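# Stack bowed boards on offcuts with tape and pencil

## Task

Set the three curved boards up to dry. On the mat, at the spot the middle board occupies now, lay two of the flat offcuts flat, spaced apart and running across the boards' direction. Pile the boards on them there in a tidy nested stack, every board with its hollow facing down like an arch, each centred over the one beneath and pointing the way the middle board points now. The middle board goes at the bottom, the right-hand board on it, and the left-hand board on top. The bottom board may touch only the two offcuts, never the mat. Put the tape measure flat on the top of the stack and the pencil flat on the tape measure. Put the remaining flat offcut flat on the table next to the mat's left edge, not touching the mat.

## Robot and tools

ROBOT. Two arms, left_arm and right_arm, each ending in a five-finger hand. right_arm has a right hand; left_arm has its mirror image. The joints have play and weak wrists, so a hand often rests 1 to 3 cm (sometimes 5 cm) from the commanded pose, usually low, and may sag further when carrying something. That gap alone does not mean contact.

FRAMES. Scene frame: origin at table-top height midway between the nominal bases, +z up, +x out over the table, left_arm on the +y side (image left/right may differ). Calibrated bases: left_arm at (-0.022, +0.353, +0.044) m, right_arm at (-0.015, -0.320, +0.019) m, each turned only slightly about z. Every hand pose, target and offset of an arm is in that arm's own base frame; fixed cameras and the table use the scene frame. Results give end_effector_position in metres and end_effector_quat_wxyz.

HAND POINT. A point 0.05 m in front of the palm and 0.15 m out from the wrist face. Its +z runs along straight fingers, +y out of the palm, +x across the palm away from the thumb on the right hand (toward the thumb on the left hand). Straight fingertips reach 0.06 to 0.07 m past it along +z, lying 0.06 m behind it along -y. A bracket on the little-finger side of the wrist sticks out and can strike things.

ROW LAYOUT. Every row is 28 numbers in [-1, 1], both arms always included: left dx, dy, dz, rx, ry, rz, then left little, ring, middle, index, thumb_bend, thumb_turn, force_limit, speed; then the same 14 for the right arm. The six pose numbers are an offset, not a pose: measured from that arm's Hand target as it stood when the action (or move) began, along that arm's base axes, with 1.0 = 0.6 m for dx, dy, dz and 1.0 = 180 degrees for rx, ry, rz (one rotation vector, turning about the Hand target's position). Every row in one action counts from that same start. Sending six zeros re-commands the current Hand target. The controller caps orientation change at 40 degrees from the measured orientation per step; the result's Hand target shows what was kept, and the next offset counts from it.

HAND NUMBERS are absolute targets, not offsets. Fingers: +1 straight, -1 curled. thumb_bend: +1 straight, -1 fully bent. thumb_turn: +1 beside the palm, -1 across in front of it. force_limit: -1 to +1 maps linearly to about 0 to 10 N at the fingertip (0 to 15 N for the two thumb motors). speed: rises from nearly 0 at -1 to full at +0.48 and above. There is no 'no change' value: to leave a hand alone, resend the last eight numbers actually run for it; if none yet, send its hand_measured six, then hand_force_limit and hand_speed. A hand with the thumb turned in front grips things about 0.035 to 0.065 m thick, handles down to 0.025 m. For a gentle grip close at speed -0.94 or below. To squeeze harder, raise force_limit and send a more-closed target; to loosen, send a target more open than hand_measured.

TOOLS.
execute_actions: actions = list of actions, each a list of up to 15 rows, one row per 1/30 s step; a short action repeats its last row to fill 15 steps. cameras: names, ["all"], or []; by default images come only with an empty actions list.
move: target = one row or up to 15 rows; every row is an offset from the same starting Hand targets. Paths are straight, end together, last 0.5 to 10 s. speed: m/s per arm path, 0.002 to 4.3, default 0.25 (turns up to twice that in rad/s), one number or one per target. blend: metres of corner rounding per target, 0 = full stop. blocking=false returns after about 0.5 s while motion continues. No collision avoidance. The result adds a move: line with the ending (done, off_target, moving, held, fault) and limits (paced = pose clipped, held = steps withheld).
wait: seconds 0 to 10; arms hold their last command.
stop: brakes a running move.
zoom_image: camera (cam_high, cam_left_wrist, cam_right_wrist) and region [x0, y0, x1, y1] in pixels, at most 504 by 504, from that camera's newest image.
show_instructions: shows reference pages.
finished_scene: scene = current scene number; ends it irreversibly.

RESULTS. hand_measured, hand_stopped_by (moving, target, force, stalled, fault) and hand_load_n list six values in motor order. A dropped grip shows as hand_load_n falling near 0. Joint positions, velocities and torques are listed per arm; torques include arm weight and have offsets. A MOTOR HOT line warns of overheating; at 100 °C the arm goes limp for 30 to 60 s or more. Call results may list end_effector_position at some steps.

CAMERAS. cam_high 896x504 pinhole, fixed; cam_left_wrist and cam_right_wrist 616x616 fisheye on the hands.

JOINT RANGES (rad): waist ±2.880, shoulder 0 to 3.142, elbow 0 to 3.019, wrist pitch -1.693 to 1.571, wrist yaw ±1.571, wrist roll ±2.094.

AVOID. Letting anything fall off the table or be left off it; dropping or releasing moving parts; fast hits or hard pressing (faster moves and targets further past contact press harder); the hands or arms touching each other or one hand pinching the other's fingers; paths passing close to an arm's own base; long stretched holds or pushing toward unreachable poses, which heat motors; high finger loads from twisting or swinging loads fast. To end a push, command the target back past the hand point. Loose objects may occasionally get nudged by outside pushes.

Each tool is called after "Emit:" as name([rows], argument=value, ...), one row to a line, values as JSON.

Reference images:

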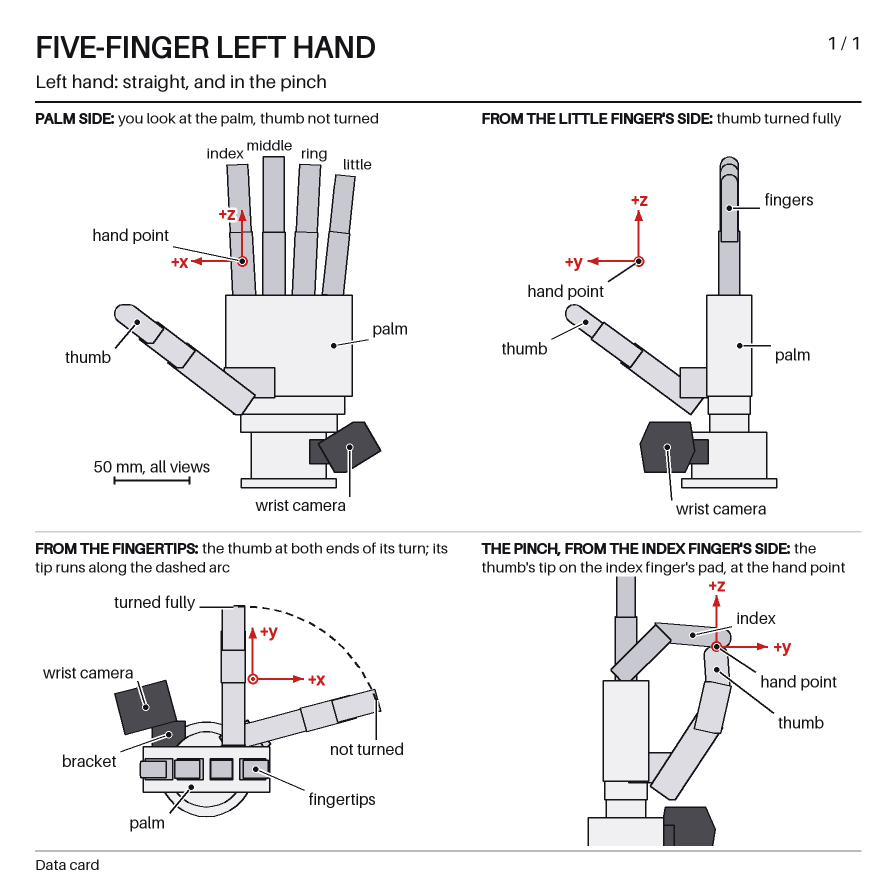

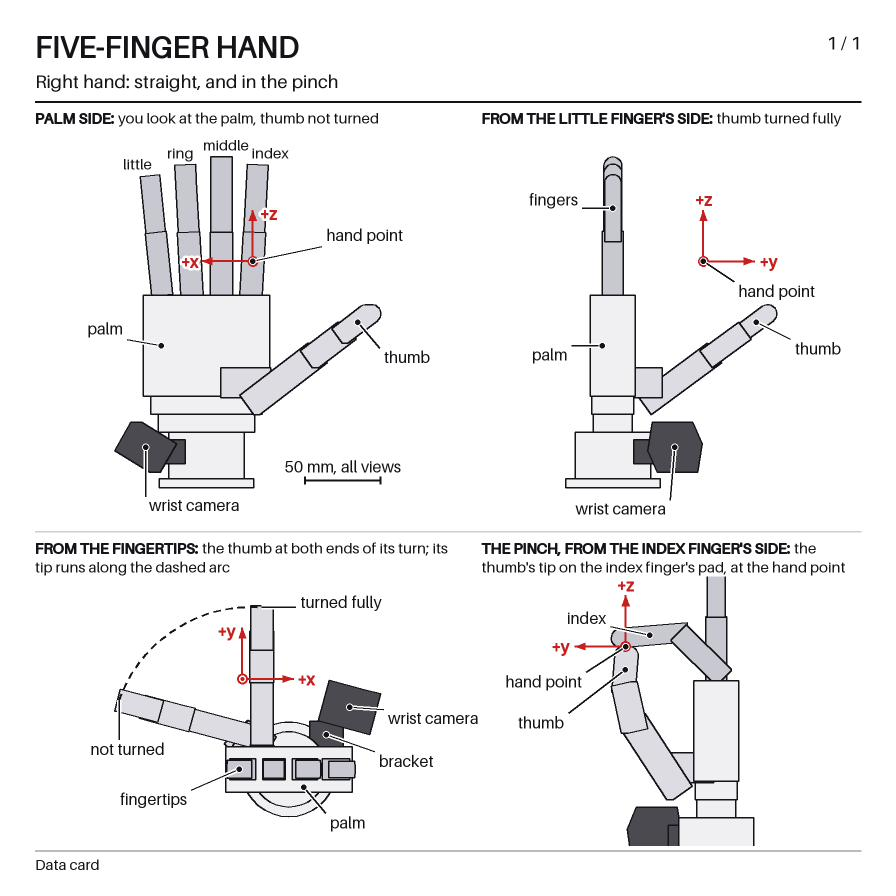

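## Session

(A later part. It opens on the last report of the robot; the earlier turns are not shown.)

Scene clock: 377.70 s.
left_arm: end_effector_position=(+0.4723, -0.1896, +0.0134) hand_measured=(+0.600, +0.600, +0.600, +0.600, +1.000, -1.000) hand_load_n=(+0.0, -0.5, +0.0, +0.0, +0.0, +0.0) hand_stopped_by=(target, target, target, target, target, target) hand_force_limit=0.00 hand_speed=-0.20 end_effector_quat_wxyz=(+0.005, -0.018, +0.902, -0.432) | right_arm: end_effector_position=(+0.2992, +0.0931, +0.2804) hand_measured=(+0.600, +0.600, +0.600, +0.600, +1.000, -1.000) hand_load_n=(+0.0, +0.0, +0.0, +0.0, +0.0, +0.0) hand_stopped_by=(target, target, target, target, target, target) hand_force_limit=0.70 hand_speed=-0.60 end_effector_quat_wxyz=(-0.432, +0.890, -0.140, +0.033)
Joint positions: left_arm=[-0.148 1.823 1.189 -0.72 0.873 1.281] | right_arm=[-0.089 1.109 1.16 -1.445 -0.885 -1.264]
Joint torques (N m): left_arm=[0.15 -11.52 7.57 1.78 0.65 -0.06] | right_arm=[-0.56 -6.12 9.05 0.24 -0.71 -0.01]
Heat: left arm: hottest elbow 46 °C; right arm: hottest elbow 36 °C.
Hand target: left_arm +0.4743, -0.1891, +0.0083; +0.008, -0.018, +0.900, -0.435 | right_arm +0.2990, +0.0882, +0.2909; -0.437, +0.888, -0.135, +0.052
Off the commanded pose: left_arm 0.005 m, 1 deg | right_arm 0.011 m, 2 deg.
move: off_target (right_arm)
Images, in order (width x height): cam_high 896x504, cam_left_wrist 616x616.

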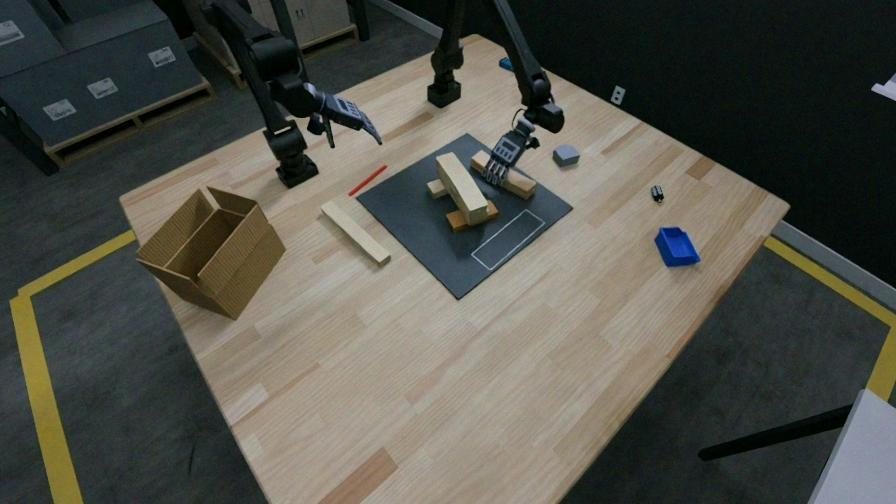

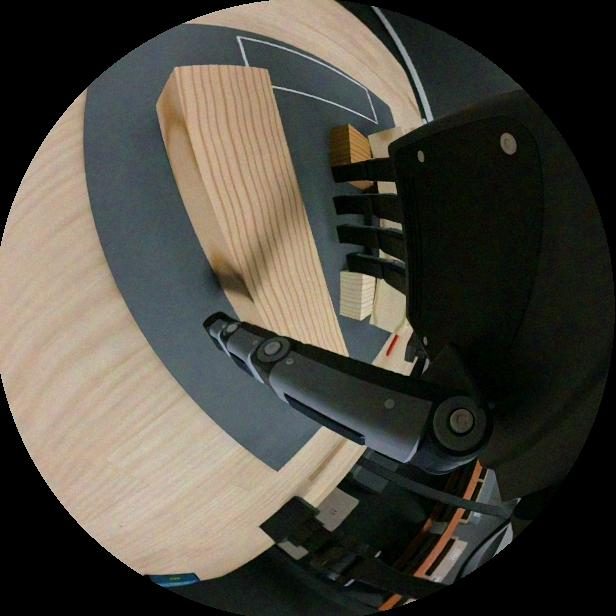

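Emit:
move([
  [0,-0.006,-0.022,0,0,0,0.6,0.6,0.6,0.6,1,-1,0,-0.85,0,0,0,0,0,0,0.6,0.6,0.6,0.6,1,-1,0.7,-0.6],
  [0,-0.006,-0.022,0,0,0,-0.25,-0.25,-0.25,-0.25,1,-1,-0.3,-0.85,0,0,0,0,0,0,0.6,0.6,0.6,0.6,1,-1,0.7,-0.6],
  [0,-0.006,-0.022,0,0,0,-0.25,-0.25,-0.25,-0.25,0.6,-1,0.6,-0.85,0,0,0,0,0,0,0.6,0.6,0.6,0.6,1,-1,0.7,-0.6],
], speed=[0.06,0.06,0.06], cameras=["cam_high","cam_left_wrist"])

Emit:
zoom_image(camera="cam_high", region=[430, 90, 560, 220])

Scene clock: 384.23 s.
left_arm: end_effector_position=(+0.4726, -0.1946, +0.0009) hand_measured=(-0.164, -0.092, -0.052, -0.092, +0.980, -1.000) hand_load_n=(+5.5, +4.5, +2.5, +8.0, +13.5, +4.5) hand_stopped_by=(force, force, force, force, force, target) hand_force_limit=0.60 hand_speed=-0.85 end_effector_quat_wxyz=(+0.006, -0.013, +0.900, -0.435) | right_arm: end_effector_position=(+0.2992, +0.0931, +0.2804) hand_measured=(+0.600, +0.600, +0.600, +0.600, +1.000, -1.000) hand_load_n=(+0.0, +0.0, +0.0, +0.0, +0.0, +0.0) hand_stopped_by=(target, target, target, target, target, target) hand_force_limit=0.70 hand_speed=-0.60 end_effector_quat_wxyz=(-0.432, +0.890, -0.140, +0.033)
Joint positions: left_arm=[-0.156 1.844 1.178 -0.678 0.879 1.28] | right_arm=[-0.089 1.109 1.16 -1.445 -0.885 -1.264]
Joint torques (N m): left_arm=[-0.32 -12.16 7.24 1.8 0.4 -0.14] | right_arm=[-0.85 -6.01 9.05 0.25 -0.71 -0.01]
Heat: left arm: hottest elbow 44 °C; right arm: hottest elbow 36 °C.
Hand target: left_arm +0.4743, -0.1927, -0.0049; +0.008, -0.018, +0.900, -0.435 | right_arm +0.2990, +0.0882, +0.2909; -0.437, +0.888, -0.135, +0.052
Off the commanded pose: left_arm 0.006 m, 1 deg | right_arm 0.011 m, 2 deg.
move: off_target (right_arm)
Images, in order (width x height): cam_high 896x504, cam_left_wrist 616x616.

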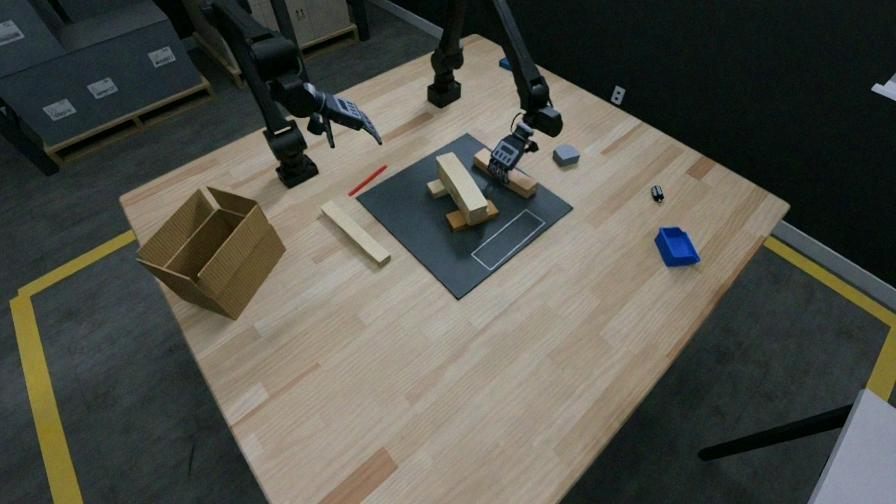

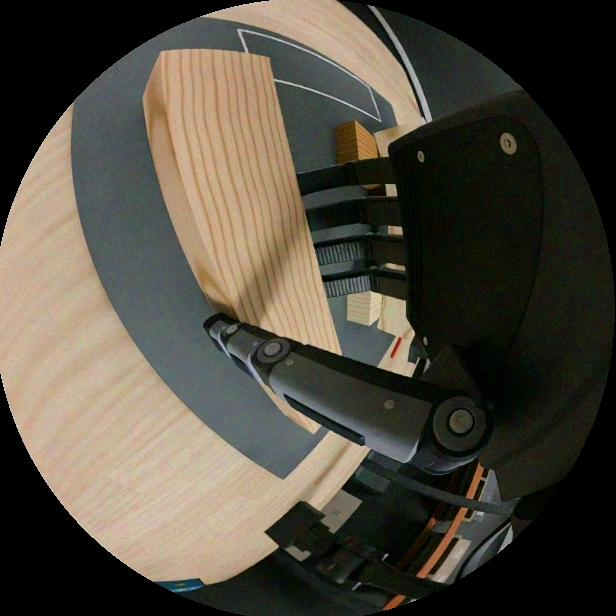

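Scaled by 3.877 from the camera's 896x504 image, which has a finer 1280x720 frame.

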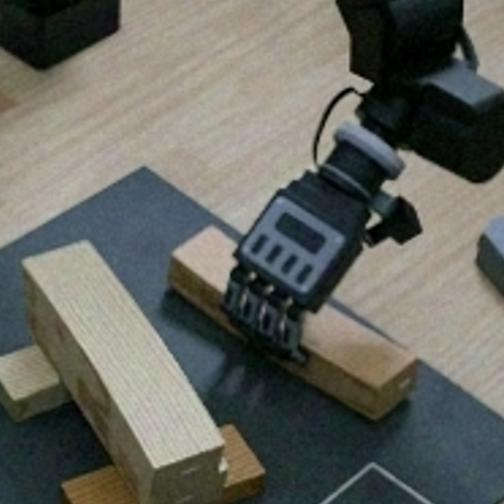

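Emit:
move([
  [0.02,0,0.28,0,-0.02,0,-0.25,-0.25,-0.25,-0.25,0.6,-1,0.6,-0.85,0,0,0,0,0,0,0.6,0.6,0.6,0.6,1,-1,0.7,-0.6],
], speed=[0.1], cameras=["cam_high","cam_left_wrist"])

Emit:
zoom_image(camera="cam_high", region=[430, 90, 560, 220])

Scene clock: 392.70 s.
left_arm: end_effector_position=(+0.4550, -0.1891, +0.1162) hand_measured=(-0.164, -0.092, -0.052, -0.092, +0.980, -1.000) hand_load_n=(+5.5, +4.5, +2.0, +8.0, +14.0, +4.5) hand_stopped_by=(force, force, force, force, force, target) hand_force_limit=0.60 hand_speed=-0.85 end_effector_quat_wxyz=(-0.011, -0.021, +0.905, -0.425) | right_arm: end_effector_position=(+0.2992, +0.0931, +0.2804) hand_measured=(+0.600, +0.600, +0.600, +0.600, +1.000, -1.000) hand_load_n=(+0.0, +0.0, +0.0, +0.0, +0.0, +0.0) hand_stopped_by=(target, target, target, target, target, target) hand_force_limit=0.70 hand_speed=-0.60 end_effector_quat_wxyz=(-0.432, +0.890, -0.140, +0.033)
Joint positions: left_arm=[-0.156 1.671 1.289 -1.007 0.864 1.284] | right_arm=[-0.089 1.109 1.16 -1.445 -0.885 -1.264]
Joint torques (N m): left_arm=[0.38 -13.98 16.58 0.53 0.65 -0.12] | right_arm=[-0.73 -6.01 9.03 0.23 -0.72 -0.01]
Heat: left arm: hottest elbow 43 °C; right arm: hottest elbow 35 °C.
Hand target: left_arm +0.4863, -0.1927, +0.1631; +0.036, -0.004, +0.900, -0.435 | right_arm +0.2990, +0.0882, +0.2909; -0.437, +0.888, -0.135, +0.052
Off the commanded pose: left_arm 0.057 m, 6 deg | right_arm 0.011 m, 2 deg.
move: off_target (left_arm, right_arm)
Images, in order (width x height): cam_high 896x504, cam_left_wrist 616x616.

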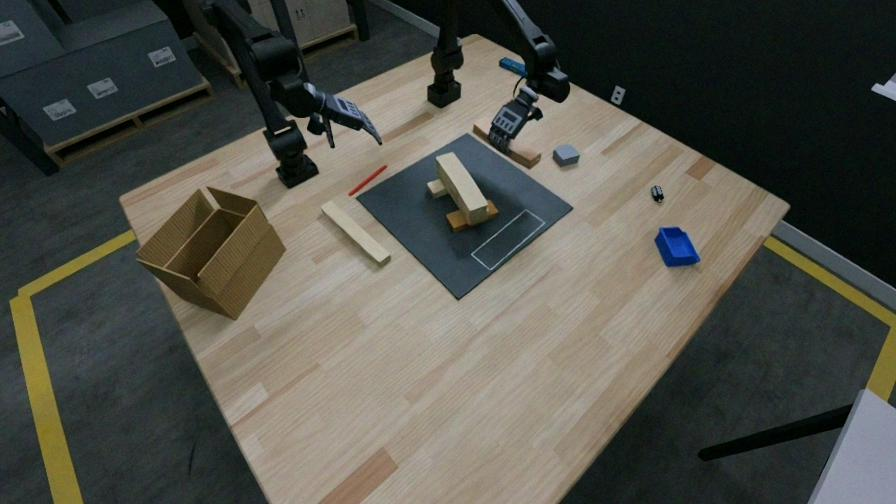

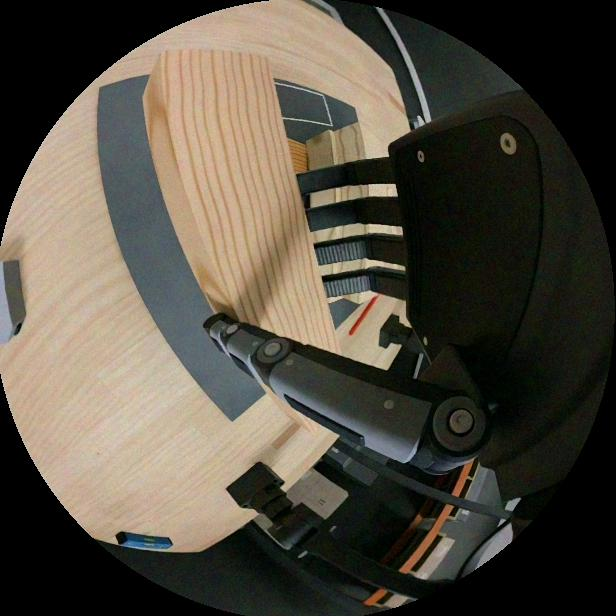

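Scaled by 3.877 from the camera's 896x504 image, which has a finer 1280x720 frame.

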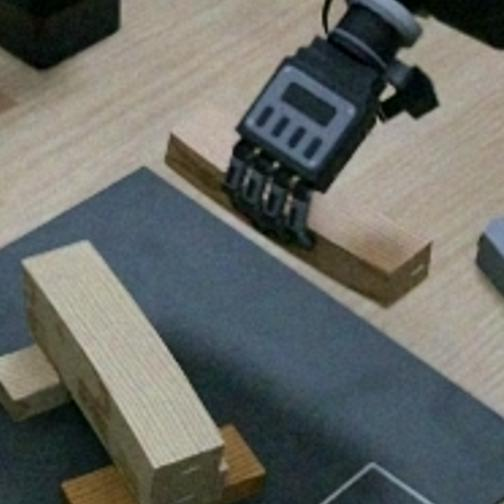

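Emit:
move([
  [-0.06,0.2,0.14,0,0,0.244,-0.25,-0.25,-0.25,-0.25,0.6,-1,0.6,-0.85,0,0,0,0,0,0,0.6,0.6,0.6,0.6,1,-1,0.7,-0.6],
  [-0.127,0.421,0.162,0,0,0.488,-0.25,-0.25,-0.25,-0.25,0.6,-1,0.6,-0.85,0,0,0,0,0,0,0.6,0.6,0.6,0.6,1,-1,0.7,-0.6],
], speed=[0.18,0.18], blend=[0.05,0], cameras=["cam_high","cam_left_wrist"])

Scene clock: 401.20 s.
left_arm: end_effector_position=(+0.4038, +0.0564, +0.2386) hand_measured=(-0.164, -0.092, -0.052, -0.092, +0.980, -1.000) hand_load_n=(+5.5, +4.5, +2.0, +8.5, +14.0, +5.0) hand_stopped_by=(force, force, force, force, force, target) hand_force_limit=0.60 hand_speed=-0.85 end_effector_quat_wxyz=(-0.299, +0.632, -0.662, +0.270) | right_arm: end_effector_position=(+0.2992, +0.0931, +0.2804) hand_measured=(+0.600, +0.600, +0.600, +0.600, +1.000, -1.000) hand_load_n=(+0.0, +0.0, +0.0, +0.0, +0.0, +0.5) hand_stopped_by=(target, target, target, target, target, target) hand_force_limit=0.70 hand_speed=-0.60 end_effector_quat_wxyz=(-0.432, +0.890, -0.140, +0.033)
Joint positions: left_arm=[0.26 1.007 0.953 -0.7 0.17 0.232] | right_arm=[-0.089 1.109 1.16 -1.445 -0.885 -1.264]
Joint torques (N m): left_arm=[1.03 -6.59 11.41 3.38 -0.07 -0.21] | right_arm=[-0.67 -6.01 9.02 0.25 -0.72 -0.01]
Heat: left arm: hottest elbow 43 °C; right arm: hottest elbow 35 °C.
Hand target: left_arm +0.4101, +0.0599, +0.2603; -0.328, +0.627, -0.645, +0.288 | right_arm +0.2990, +0.0882, +0.2909; -0.437, +0.888, -0.135, +0.052
Off the commanded pose: left_arm 0.023 m, 4 deg | right_arm 0.011 m, 2 deg.
move: off_target (left_arm, right_arm)
Images, in order (width x height): cam_high 896x504, cam_left_wrist 616x616.

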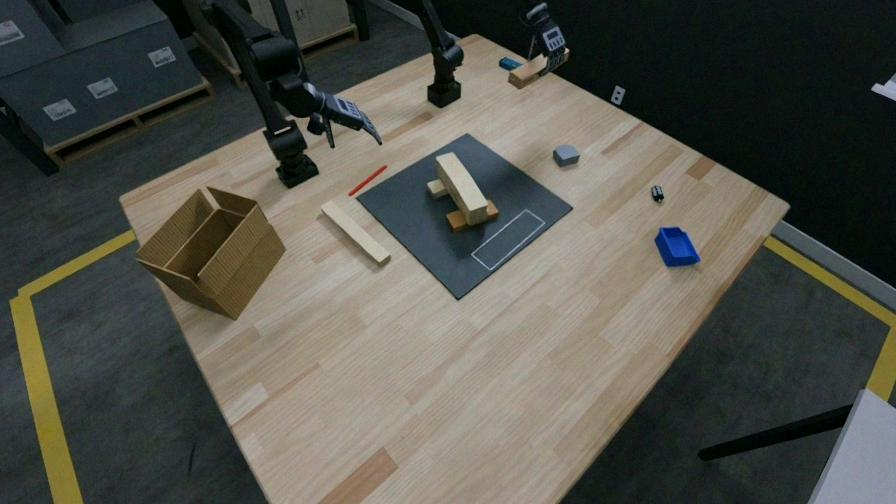

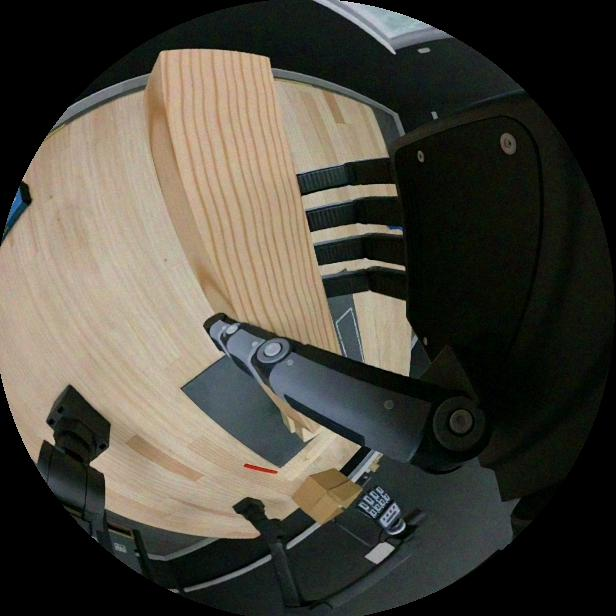

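Emit:
move([
  [-0.03,0,0.0,0,0.2,0,-0.25,-0.25,-0.25,-0.25,0.6,-1,0.6,-0.85,0,0,0,0,0,0,0.6,0.6,0.6,0.6,1,-1,0.7,-0.6],
], speed=[0.2], cameras=["cam_high","cam_left_wrist"])

Emit:
zoom_image(camera="cam_high", region=[480, 0, 620, 140])

Scene clock: 404.87 s.
left_arm: end_effector_position=(+0.3693, +0.0585, +0.2253) hand_measured=(-0.164, -0.092, -0.052, -0.092, +0.980, -1.000) hand_load_n=(+6.0, +4.5, +2.5, +8.5, +13.5, +5.0) hand_stopped_by=(force, force, force, force, force, target) hand_force_limit=0.60 hand_speed=-0.85 end_effector_quat_wxyz=(-0.077, +0.697, -0.710, +0.062) | right_arm: end_effector_position=(+0.2992, +0.0931, +0.2804) hand_measured=(+0.600, +0.600, +0.600, +0.600, +1.000, -1.000) hand_load_n=(+0.0, +0.0, +0.0, +0.0, +0.5, +0.0) hand_stopped_by=(target, target, target, target, target, target) hand_force_limit=0.70 hand_speed=-0.60 end_effector_quat_wxyz=(-0.432, +0.890, -0.140, +0.033)
Joint positions: left_arm=[0.214 1.346 1.309 -1.337 0.023 0.23] | right_arm=[-0.089 1.109 1.16 -1.445 -0.885 -1.264]
Joint torques (N m): left_arm=[-0.97 -8.47 17.59 0.47 -0.22 0.07] | right_arm=[-0.73 -6.01 9.05 0.24 -0.71 -0.02]
Heat: left arm: hottest elbow 43 °C; right arm: hottest elbow 34 °C.
Hand target: left_arm +0.3921, +0.0599, +0.2603; -0.112, +0.686, -0.715, +0.081 | right_arm +0.2990, +0.0882, +0.2909; -0.437, +0.888, -0.135, +0.052
Off the commanded pose: left_arm 0.042 m, 5 deg | right_arm 0.011 m, 2 deg.
move: off_target (left_arm, right_arm)
Images, in order (width x height): cam_high 896x504, cam_left_wrist 616x616.

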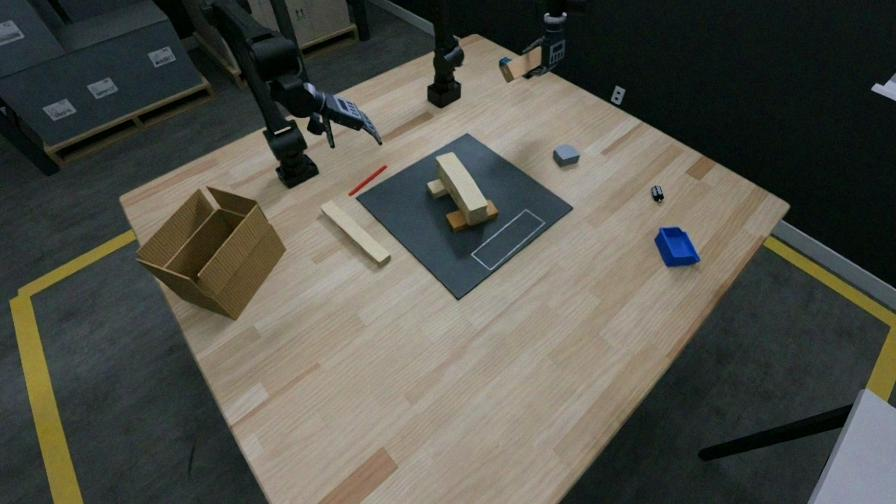

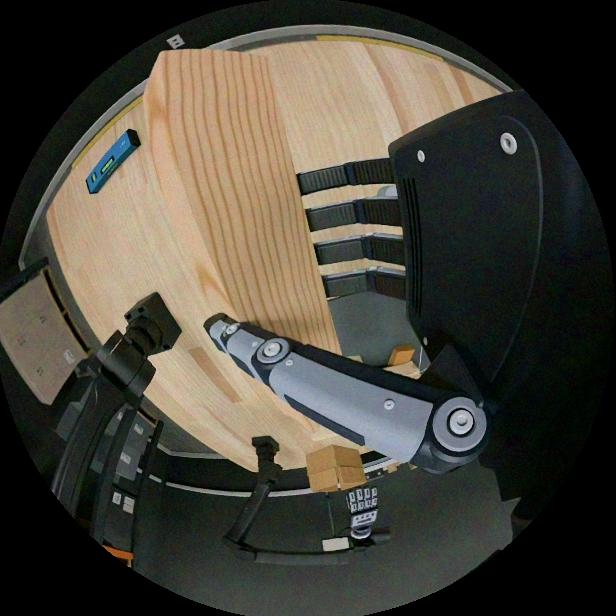

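Scaled by 3.600 from the camera's 896x504 image, which has a finer 1280x720 frame.

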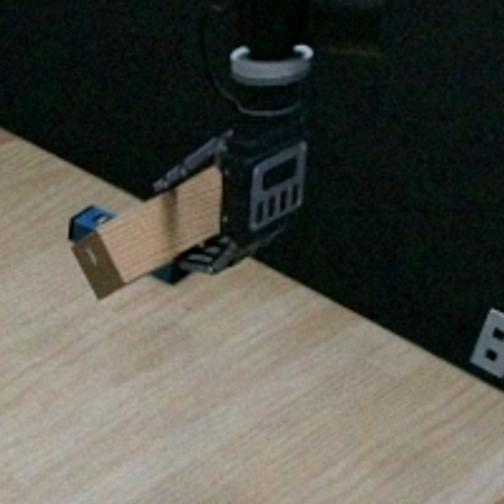

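Emit:
move([
  [-0.01,0,-0.2,0,0.09,0,-0.25,-0.25,-0.25,-0.25,0.6,-1,0.6,-0.85,0,0,0,0,0,0,0.6,0.6,0.6,0.6,1,-1,0.7,-0.6],
  [-0.01,0,-0.22,0,0.178,0,-0.25,-0.25,-0.25,-0.25,0.6,-1,0.6,-0.85,0,0,0,0,0,0,0.6,0.6,0.6,0.6,1,-1,0.7,-0.6],
], speed=[0.15,0.15], blend=[0.02,0], cameras=["cam_high","cam_left_wrist"])

Emit:
zoom_image(camera="cam_high", region=[480, 40, 620, 180])

Scene clock: 409.67 s.
left_arm: end_effector_position=(+0.3666, +0.0613, +0.1079) hand_measured=(-0.164, -0.092, -0.052, -0.092, +0.980, -1.000) hand_load_n=(+6.5, +4.5, +3.0, +9.0, +13.0, +4.5) hand_stopped_by=(force, force, force, force, force, target) hand_force_limit=0.60 hand_speed=-0.85 end_effector_quat_wxyz=(+0.108, +0.682, -0.714, -0.116) | right_arm: end_effector_position=(+0.2992, +0.0931, +0.2804) hand_measured=(+0.600, +0.600, +0.600, +0.600, +1.000, -1.000) hand_load_n=(+0.0, +0.0, +0.0, +0.0, +0.0, +0.0) hand_stopped_by=(target, target, target, target, target, target) hand_force_limit=0.70 hand_speed=-0.60 end_effector_quat_wxyz=(-0.432, +0.890, -0.140, +0.033)
Joint positions: left_arm=[0.176 1.767 1.379 -1.493 -0.073 0.211] | right_arm=[-0.089 1.109 1.16 -1.445 -0.885 -1.264]
Joint torques (N m): left_arm=[-1.38 -12.28 14.11 -1.17 -0.38 -0.21] | right_arm=[-0.73 -6.01 9.05 0.25 -0.71 -0.01]
Heat: left arm: hottest elbow 44 °C; right arm: hottest elbow 34 °C.
Hand target: left_arm +0.3861, +0.0599, +0.1283; +0.089, +0.681, -0.718, -0.112 | right_arm +0.2990, +0.0882, +0.2909; -0.437, +0.888, -0.135, +0.052
Off the commanded pose: left_arm 0.028 m, 2 deg | right_arm 0.011 m, 2 deg.
move: off_target (left_arm, right_arm)
Images, in order (width x height): cam_high 896x504, cam_left_wrist 616x616.

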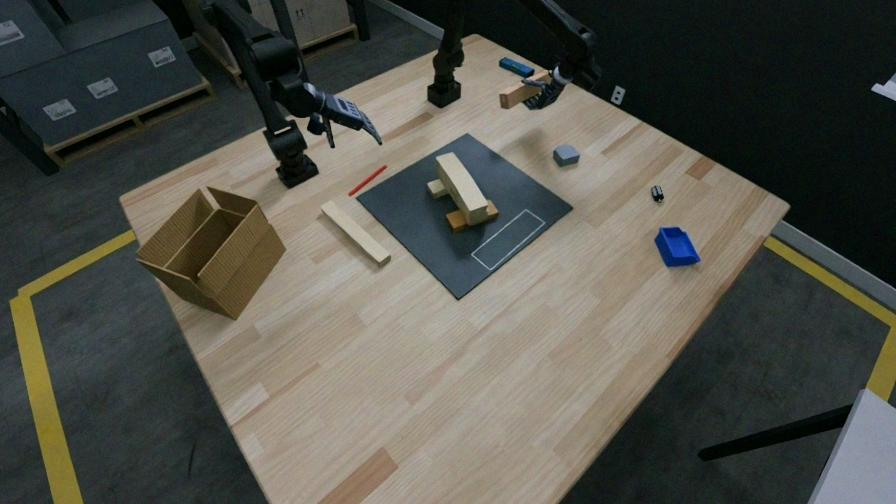

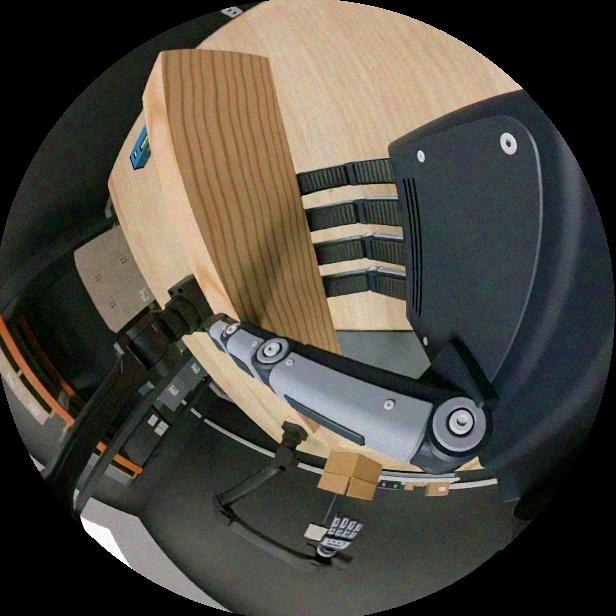

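Scaled by 3.600 from the camera's 896x504 image, which has a finer 1280x720 frame.

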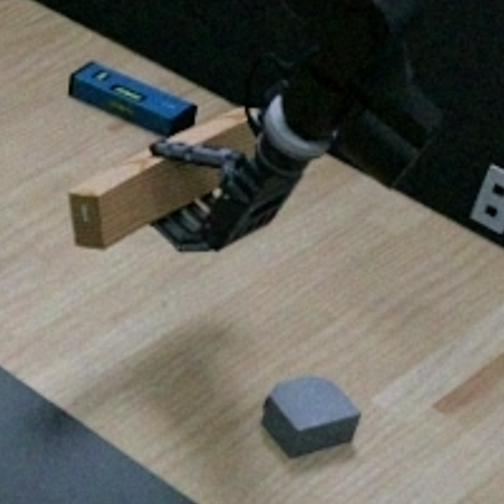

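Emit:
move([
  [0.0,0,-0.17,0,0.012,0,-0.25,-0.25,-0.25,-0.25,0.6,-1,0.6,-0.85,0,0,0,0,0,0,0.6,0.6,0.6,0.6,1,-1,0.7,-0.6],
], speed=[0.12], cameras=["cam_high","cam_left_wrist"])

Emit:
zoom_image(camera="cam_high", region=[480, 60, 600, 180])

Scene clock: 412.10 s.
left_arm: end_effector_position=(+0.3842, +0.0647, +0.0229) hand_measured=(-0.164, -0.092, -0.052, -0.092, +0.980, -1.000) hand_load_n=(+6.0, +5.0, +2.5, +9.0, +13.0, +4.5) hand_stopped_by=(force, force, force, force, force, target) hand_force_limit=0.60 hand_speed=-0.85 end_effector_quat_wxyz=(+0.109, +0.682, -0.713, -0.121) | right_arm: end_effector_position=(+0.2992, +0.0931, +0.2804) hand_measured=(+0.600, +0.600, +0.600, +0.600, +1.000, -1.000) hand_load_n=(+0.0, +0.0, +0.0, +0.0, +0.0, +0.0) hand_stopped_by=(target, target, target, target, target, target) hand_force_limit=0.70 hand_speed=-0.60 end_effector_quat_wxyz=(-0.432, +0.890, -0.140, +0.033)
Joint positions: left_arm=[0.174 1.916 1.347 -1.32 -0.08 0.206] | right_arm=[-0.089 1.109 1.16 -1.445 -0.885 -1.264]
Joint torques (N m): left_arm=[-0.85 -13.8 7.2 -0.01 -0.34 -0.18] | right_arm=[-0.67 -6.01 9.07 0.24 -0.72 -0.02]
Heat: left arm: hottest elbow 43 °C; right arm: hottest elbow 34 °C.
Hand target: left_arm +0.3861, +0.0599, +0.0263; +0.103, +0.679, -0.716, -0.125 | right_arm +0.2990, +0.0882, +0.2909; -0.437, +0.888, -0.135, +0.052
Off the commanded pose: left_arm 0.006 m, 1 deg | right_arm 0.011 m, 2 deg.
move: off_target (right_arm)
Images, in order (width x height): cam_high 896x504, cam_left_wrist 616x616.

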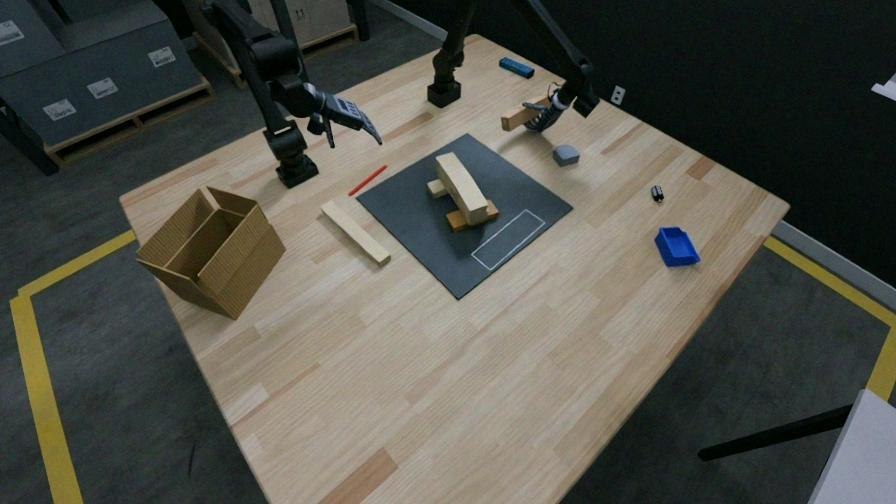

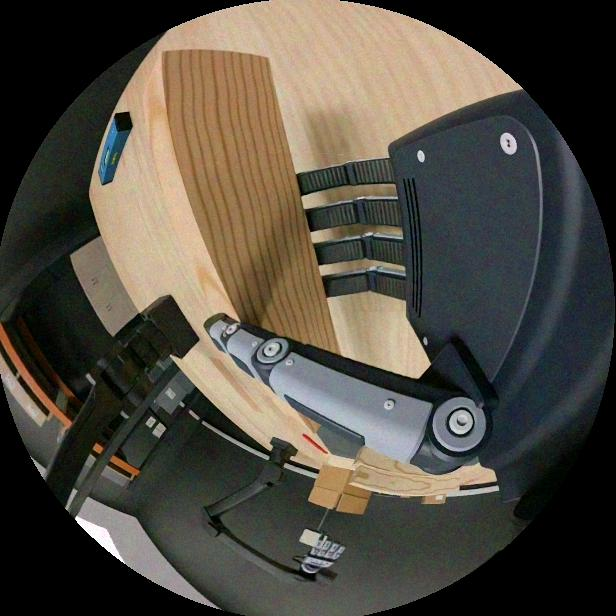

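Scaled by 4.200 from the camera's 896x504 image, which has a finer 1280x720 frame.

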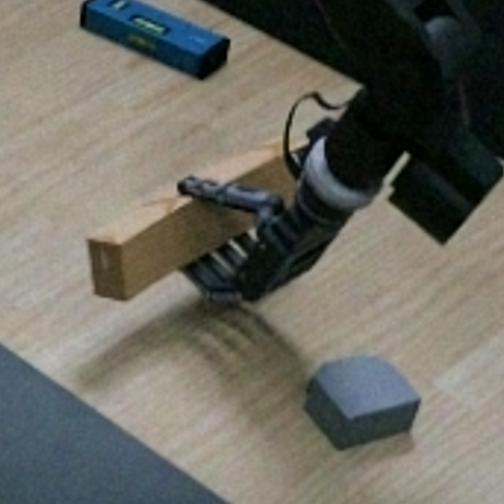

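Emit:
move([
  [0.0,0,-0.048,0,0.01,0,-0.25,-0.25,-0.25,-0.25,0.6,-1,0.6,-0.85,0,0,0,0,0,0,0.6,0.6,0.6,0.6,1,-1,0.7,-0.6],
], speed=[0.08], cameras=["cam_high","cam_left_wrist"])

Emit:
zoom_image(camera="cam_high", region=[480, 60, 600, 180])

Scene clock: 414.20 s.
left_arm: end_effector_position=(+0.3844, +0.0648, -0.0053) hand_measured=(-0.164, -0.092, -0.052, -0.092, +0.980, -1.000) hand_load_n=(+6.0, +5.0, +2.5, +9.0, +12.5, +4.5) hand_stopped_by=(force, force, force, force, force, target) hand_force_limit=0.60 hand_speed=-0.85 end_effector_quat_wxyz=(+0.119, +0.680, -0.711, -0.131) | right_arm: end_effector_position=(+0.2992, +0.0931, +0.2804) hand_measured=(+0.600, +0.600, +0.600, +0.600, +1.000, -1.000) hand_load_n=(+0.0, +0.0, +0.0, +0.0, +0.0, +0.0) hand_stopped_by=(target, target, target, target, target, target) hand_force_limit=0.70 hand_speed=-0.60 end_effector_quat_wxyz=(-0.432, +0.890, -0.140, +0.033)
Joint positions: left_arm=[0.173 1.979 1.347 -1.286 -0.084 0.203] | right_arm=[-0.089 1.109 1.16 -1.445 -0.885 -1.264]
Joint torques (N m): left_arm=[-1.44 -13.45 6.87 0.05 -0.34 -0.19] | right_arm=[-0.67 -5.89 9.01 0.27 -0.72 -0.01]
Heat: left arm: hottest elbow 43 °C; right arm: hottest elbow 34 °C.
Hand target: left_arm +0.3861, +0.0599, -0.0025; +0.114, +0.677, -0.715, -0.135 | right_arm +0.2990, +0.0882, +0.2909; -0.437, +0.888, -0.135, +0.052
Off the commanded pose: left_arm 0.006 m, 1 deg | right_arm 0.011 m, 2 deg.
move: off_target (right_arm)
Images, in order (width x height): cam_high 896x504, cam_left_wrist 616x616.

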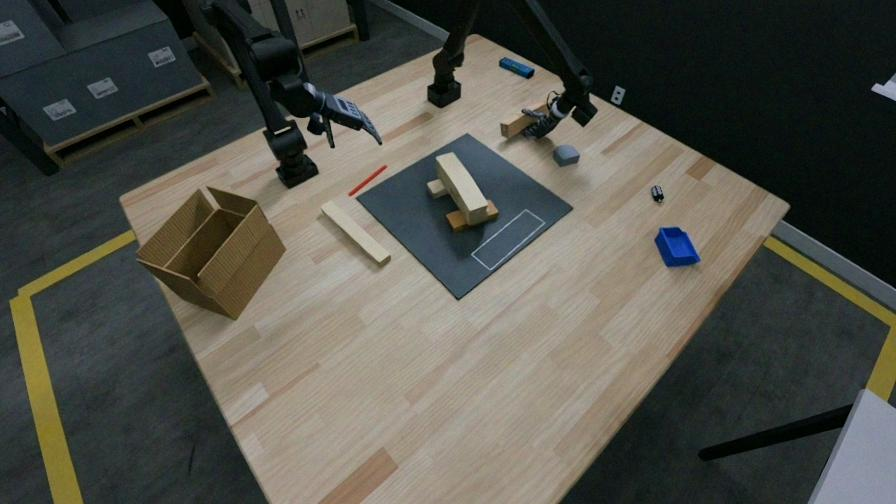

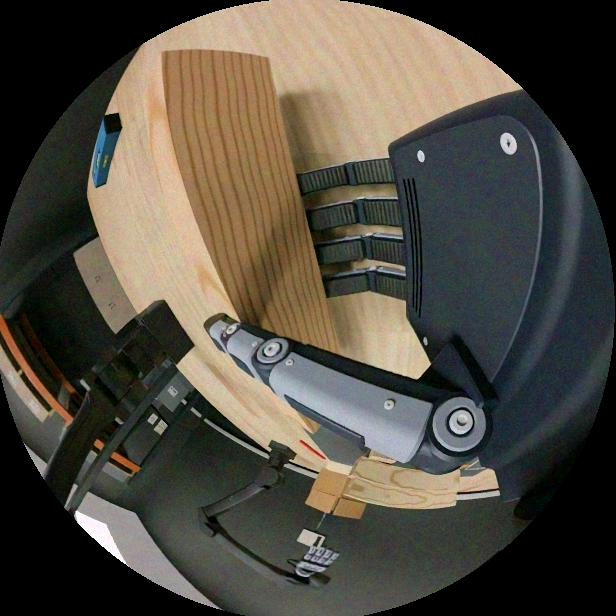

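Scaled by 4.200 from the camera's 896x504 image, which has a finer 1280x720 frame.

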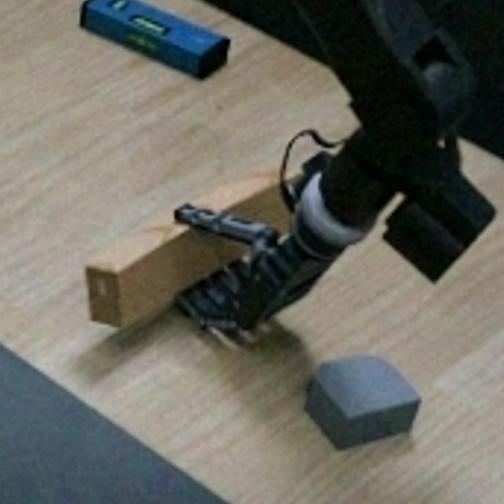

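Emit:
move([
  [0.0,0,-0.018,0,0.005,0,-0.25,-0.25,-0.25,-0.25,0.6,-1,0.6,-0.85,0,0,0,0,0,0,0.6,0.6,0.6,0.6,1,-1,0.7,-0.6],
], speed=[0.05], cameras=["cam_high","cam_left_wrist"])

Emit:
zoom_image(camera="cam_high", region=[490, 90, 570, 170])

Scene clock: 416.03 s.
left_arm: end_effector_position=(+0.3840, +0.0652, -0.0107) hand_measured=(-0.164, -0.092, -0.052, -0.092, +0.980, -1.000) hand_load_n=(+6.0, +4.5, +2.5, +8.5, +13.0, +5.0) hand_stopped_by=(force, force, force, force, force, target) hand_force_limit=0.60 hand_speed=-0.85 end_effector_quat_wxyz=(+0.121, +0.677, -0.714, -0.134) | right_arm: end_effector_position=(+0.2992, +0.0931, +0.2804) hand_measured=(+0.600, +0.600, +0.600, +0.600, +1.000, -1.000) hand_load_n=(+0.0, +0.0, +0.0, +0.0, +0.5, +0.0) hand_stopped_by=(target, target, target, target, target, target) hand_force_limit=0.70 hand_speed=-0.60 end_effector_quat_wxyz=(-0.432, +0.890, -0.140, +0.033)
Joint positions: left_arm=[0.171 1.991 1.347 -1.28 -0.087 0.209] | right_arm=[-0.089 1.109 1.16 -1.445 -0.885 -1.264]
Joint torques (N m): left_arm=[-0.85 -12.75 7.15 0.03 -0.32 -0.18] | right_arm=[-0.67 -5.95 9.06 0.23 -0.71 -0.01]
Heat: left arm: hottest elbow 43 °C; right arm: hottest elbow 34 °C.
Hand target: left_arm +0.3861, +0.0599, -0.0133; +0.120, +0.676, -0.714, -0.141 | right_arm +0.2990, +0.0882, +0.2909; -0.437, +0.888, -0.135, +0.052
Off the commanded pose: left_arm 0.006 m, 1 deg | right_arm 0.011 m, 2 deg.
move: off_target (right_arm)
Images, in order (width x height): cam_high 896x504, cam_left_wrist 616x616.

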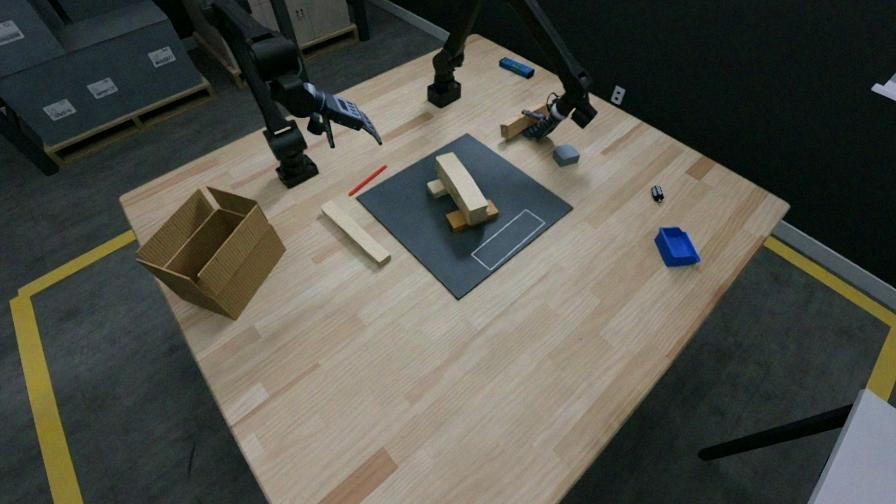

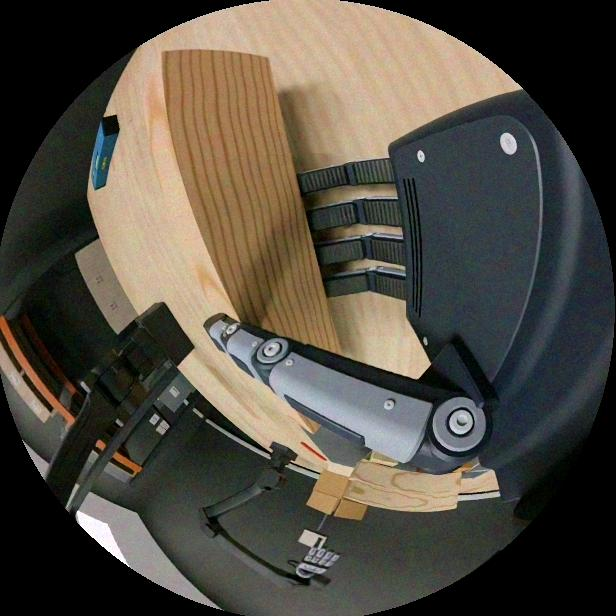

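Scaled by 6.300 from the camera's 896x504 image, which has a finer 1280x720 frame.

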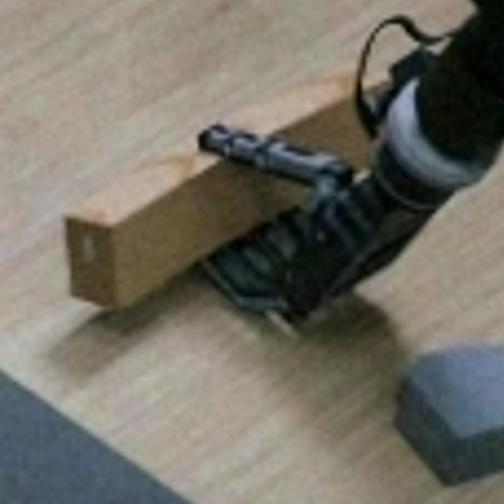

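Emit:
move([
  [-0.01,0,0.07,0,0,0,-0.25,-0.25,-0.25,-0.25,0.6,-1,0.6,-0.85,0,0,0,0,0,0,0.6,0.6,0.6,0.6,1,-1,0.7,-0.6],
  [-0.03,0,0.06,0,0.11,0,-0.25,-0.25,-0.25,-0.25,0.6,-1,0.6,-0.85,0,0,0,0,0,0,0.6,0.6,0.6,0.6,1,-1,0.7,-0.6],
], speed=[0.08,0.1], cameras=["cam_high","cam_left_wrist"])

Emit:
zoom_image(camera="cam_high", region=[490, 90, 570, 170])

Scene clock: 423.27 s.
left_arm: end_effector_position=(+0.3531, +0.0622, +0.0084) hand_measured=(-0.164, -0.092, -0.052, -0.092, +0.980, -1.000) hand_load_n=(+6.0, +5.0, +2.5, +9.0, +12.5, +4.5) hand_stopped_by=(force, force, force, force, force, target) hand_force_limit=0.60 hand_speed=-0.85 end_effector_quat_wxyz=(+0.249, +0.644, -0.678, -0.251) | right_arm: end_effector_position=(+0.2992, +0.0931, +0.2804) hand_measured=(+0.600, +0.600, +0.600, +0.600, +1.000, -1.000) hand_load_n=(+0.0, +0.0, -0.5, +0.0, +0.0, +0.0) hand_stopped_by=(target, target, target, target, target, target) hand_force_limit=0.70 hand_speed=-0.60 end_effector_quat_wxyz=(-0.432, +0.890, -0.140, +0.033)
Joint positions: left_arm=[0.163 2.151 1.471 -1.603 -0.127 0.168] | right_arm=[-0.089 1.109 1.16 -1.445 -0.885 -1.264]
Joint torques (N m): left_arm=[-1.14 -14.27 10.45 -2.28 -0.36 -0.19] | right_arm=[-0.67 -6.07 9.06 0.23 -0.71 -0.02]
Heat: left arm: hottest elbow 42 °C; right arm: hottest elbow 34 °C.
Hand target: left_arm +0.3681, +0.0599, +0.0227; +0.241, +0.642, -0.682, -0.255 | right_arm +0.2990, +0.0882, +0.2909; -0.437, +0.888, -0.135, +0.052
Off the commanded pose: left_arm 0.021 m, 1 deg | right_arm 0.011 m, 2 deg.
move: off_target (left_arm, right_arm)
Images, in order (width x height): cam_high 896x504, cam_left_wrist 616x616.

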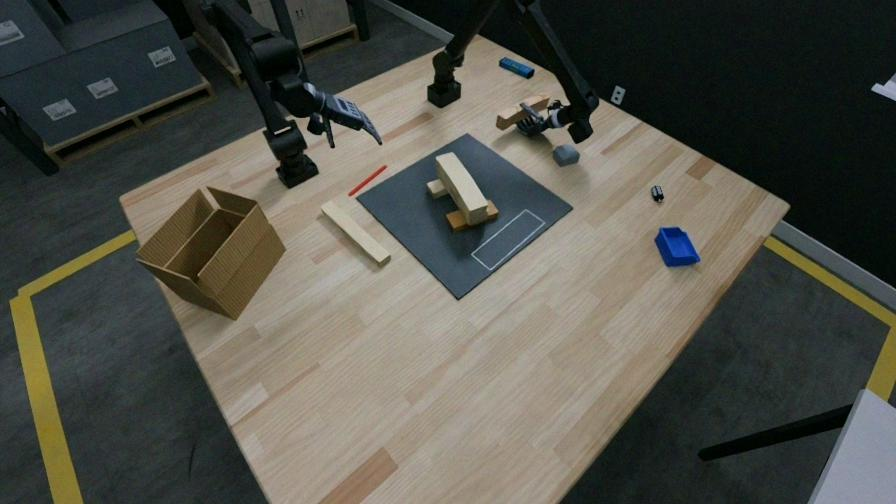

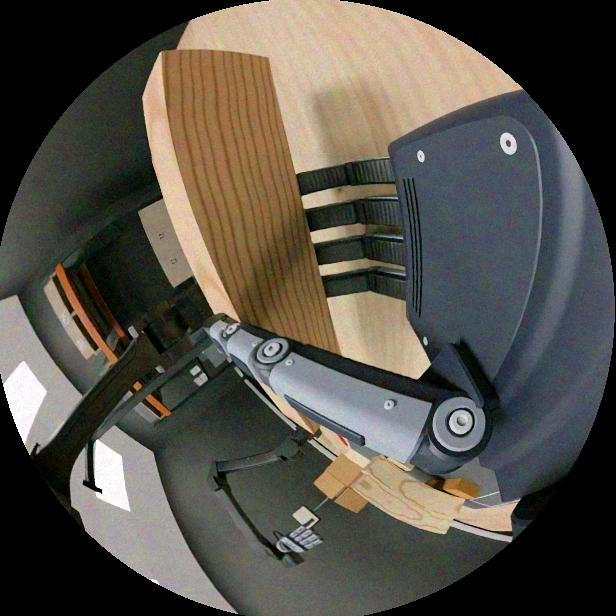

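Scaled by 6.300 from the camera's 896x504 image, which has a finer 1280x720 frame.

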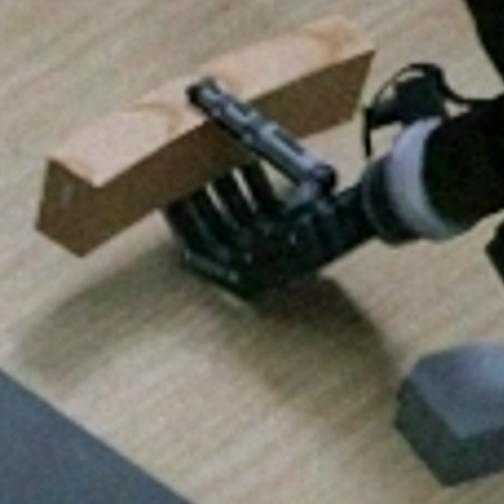

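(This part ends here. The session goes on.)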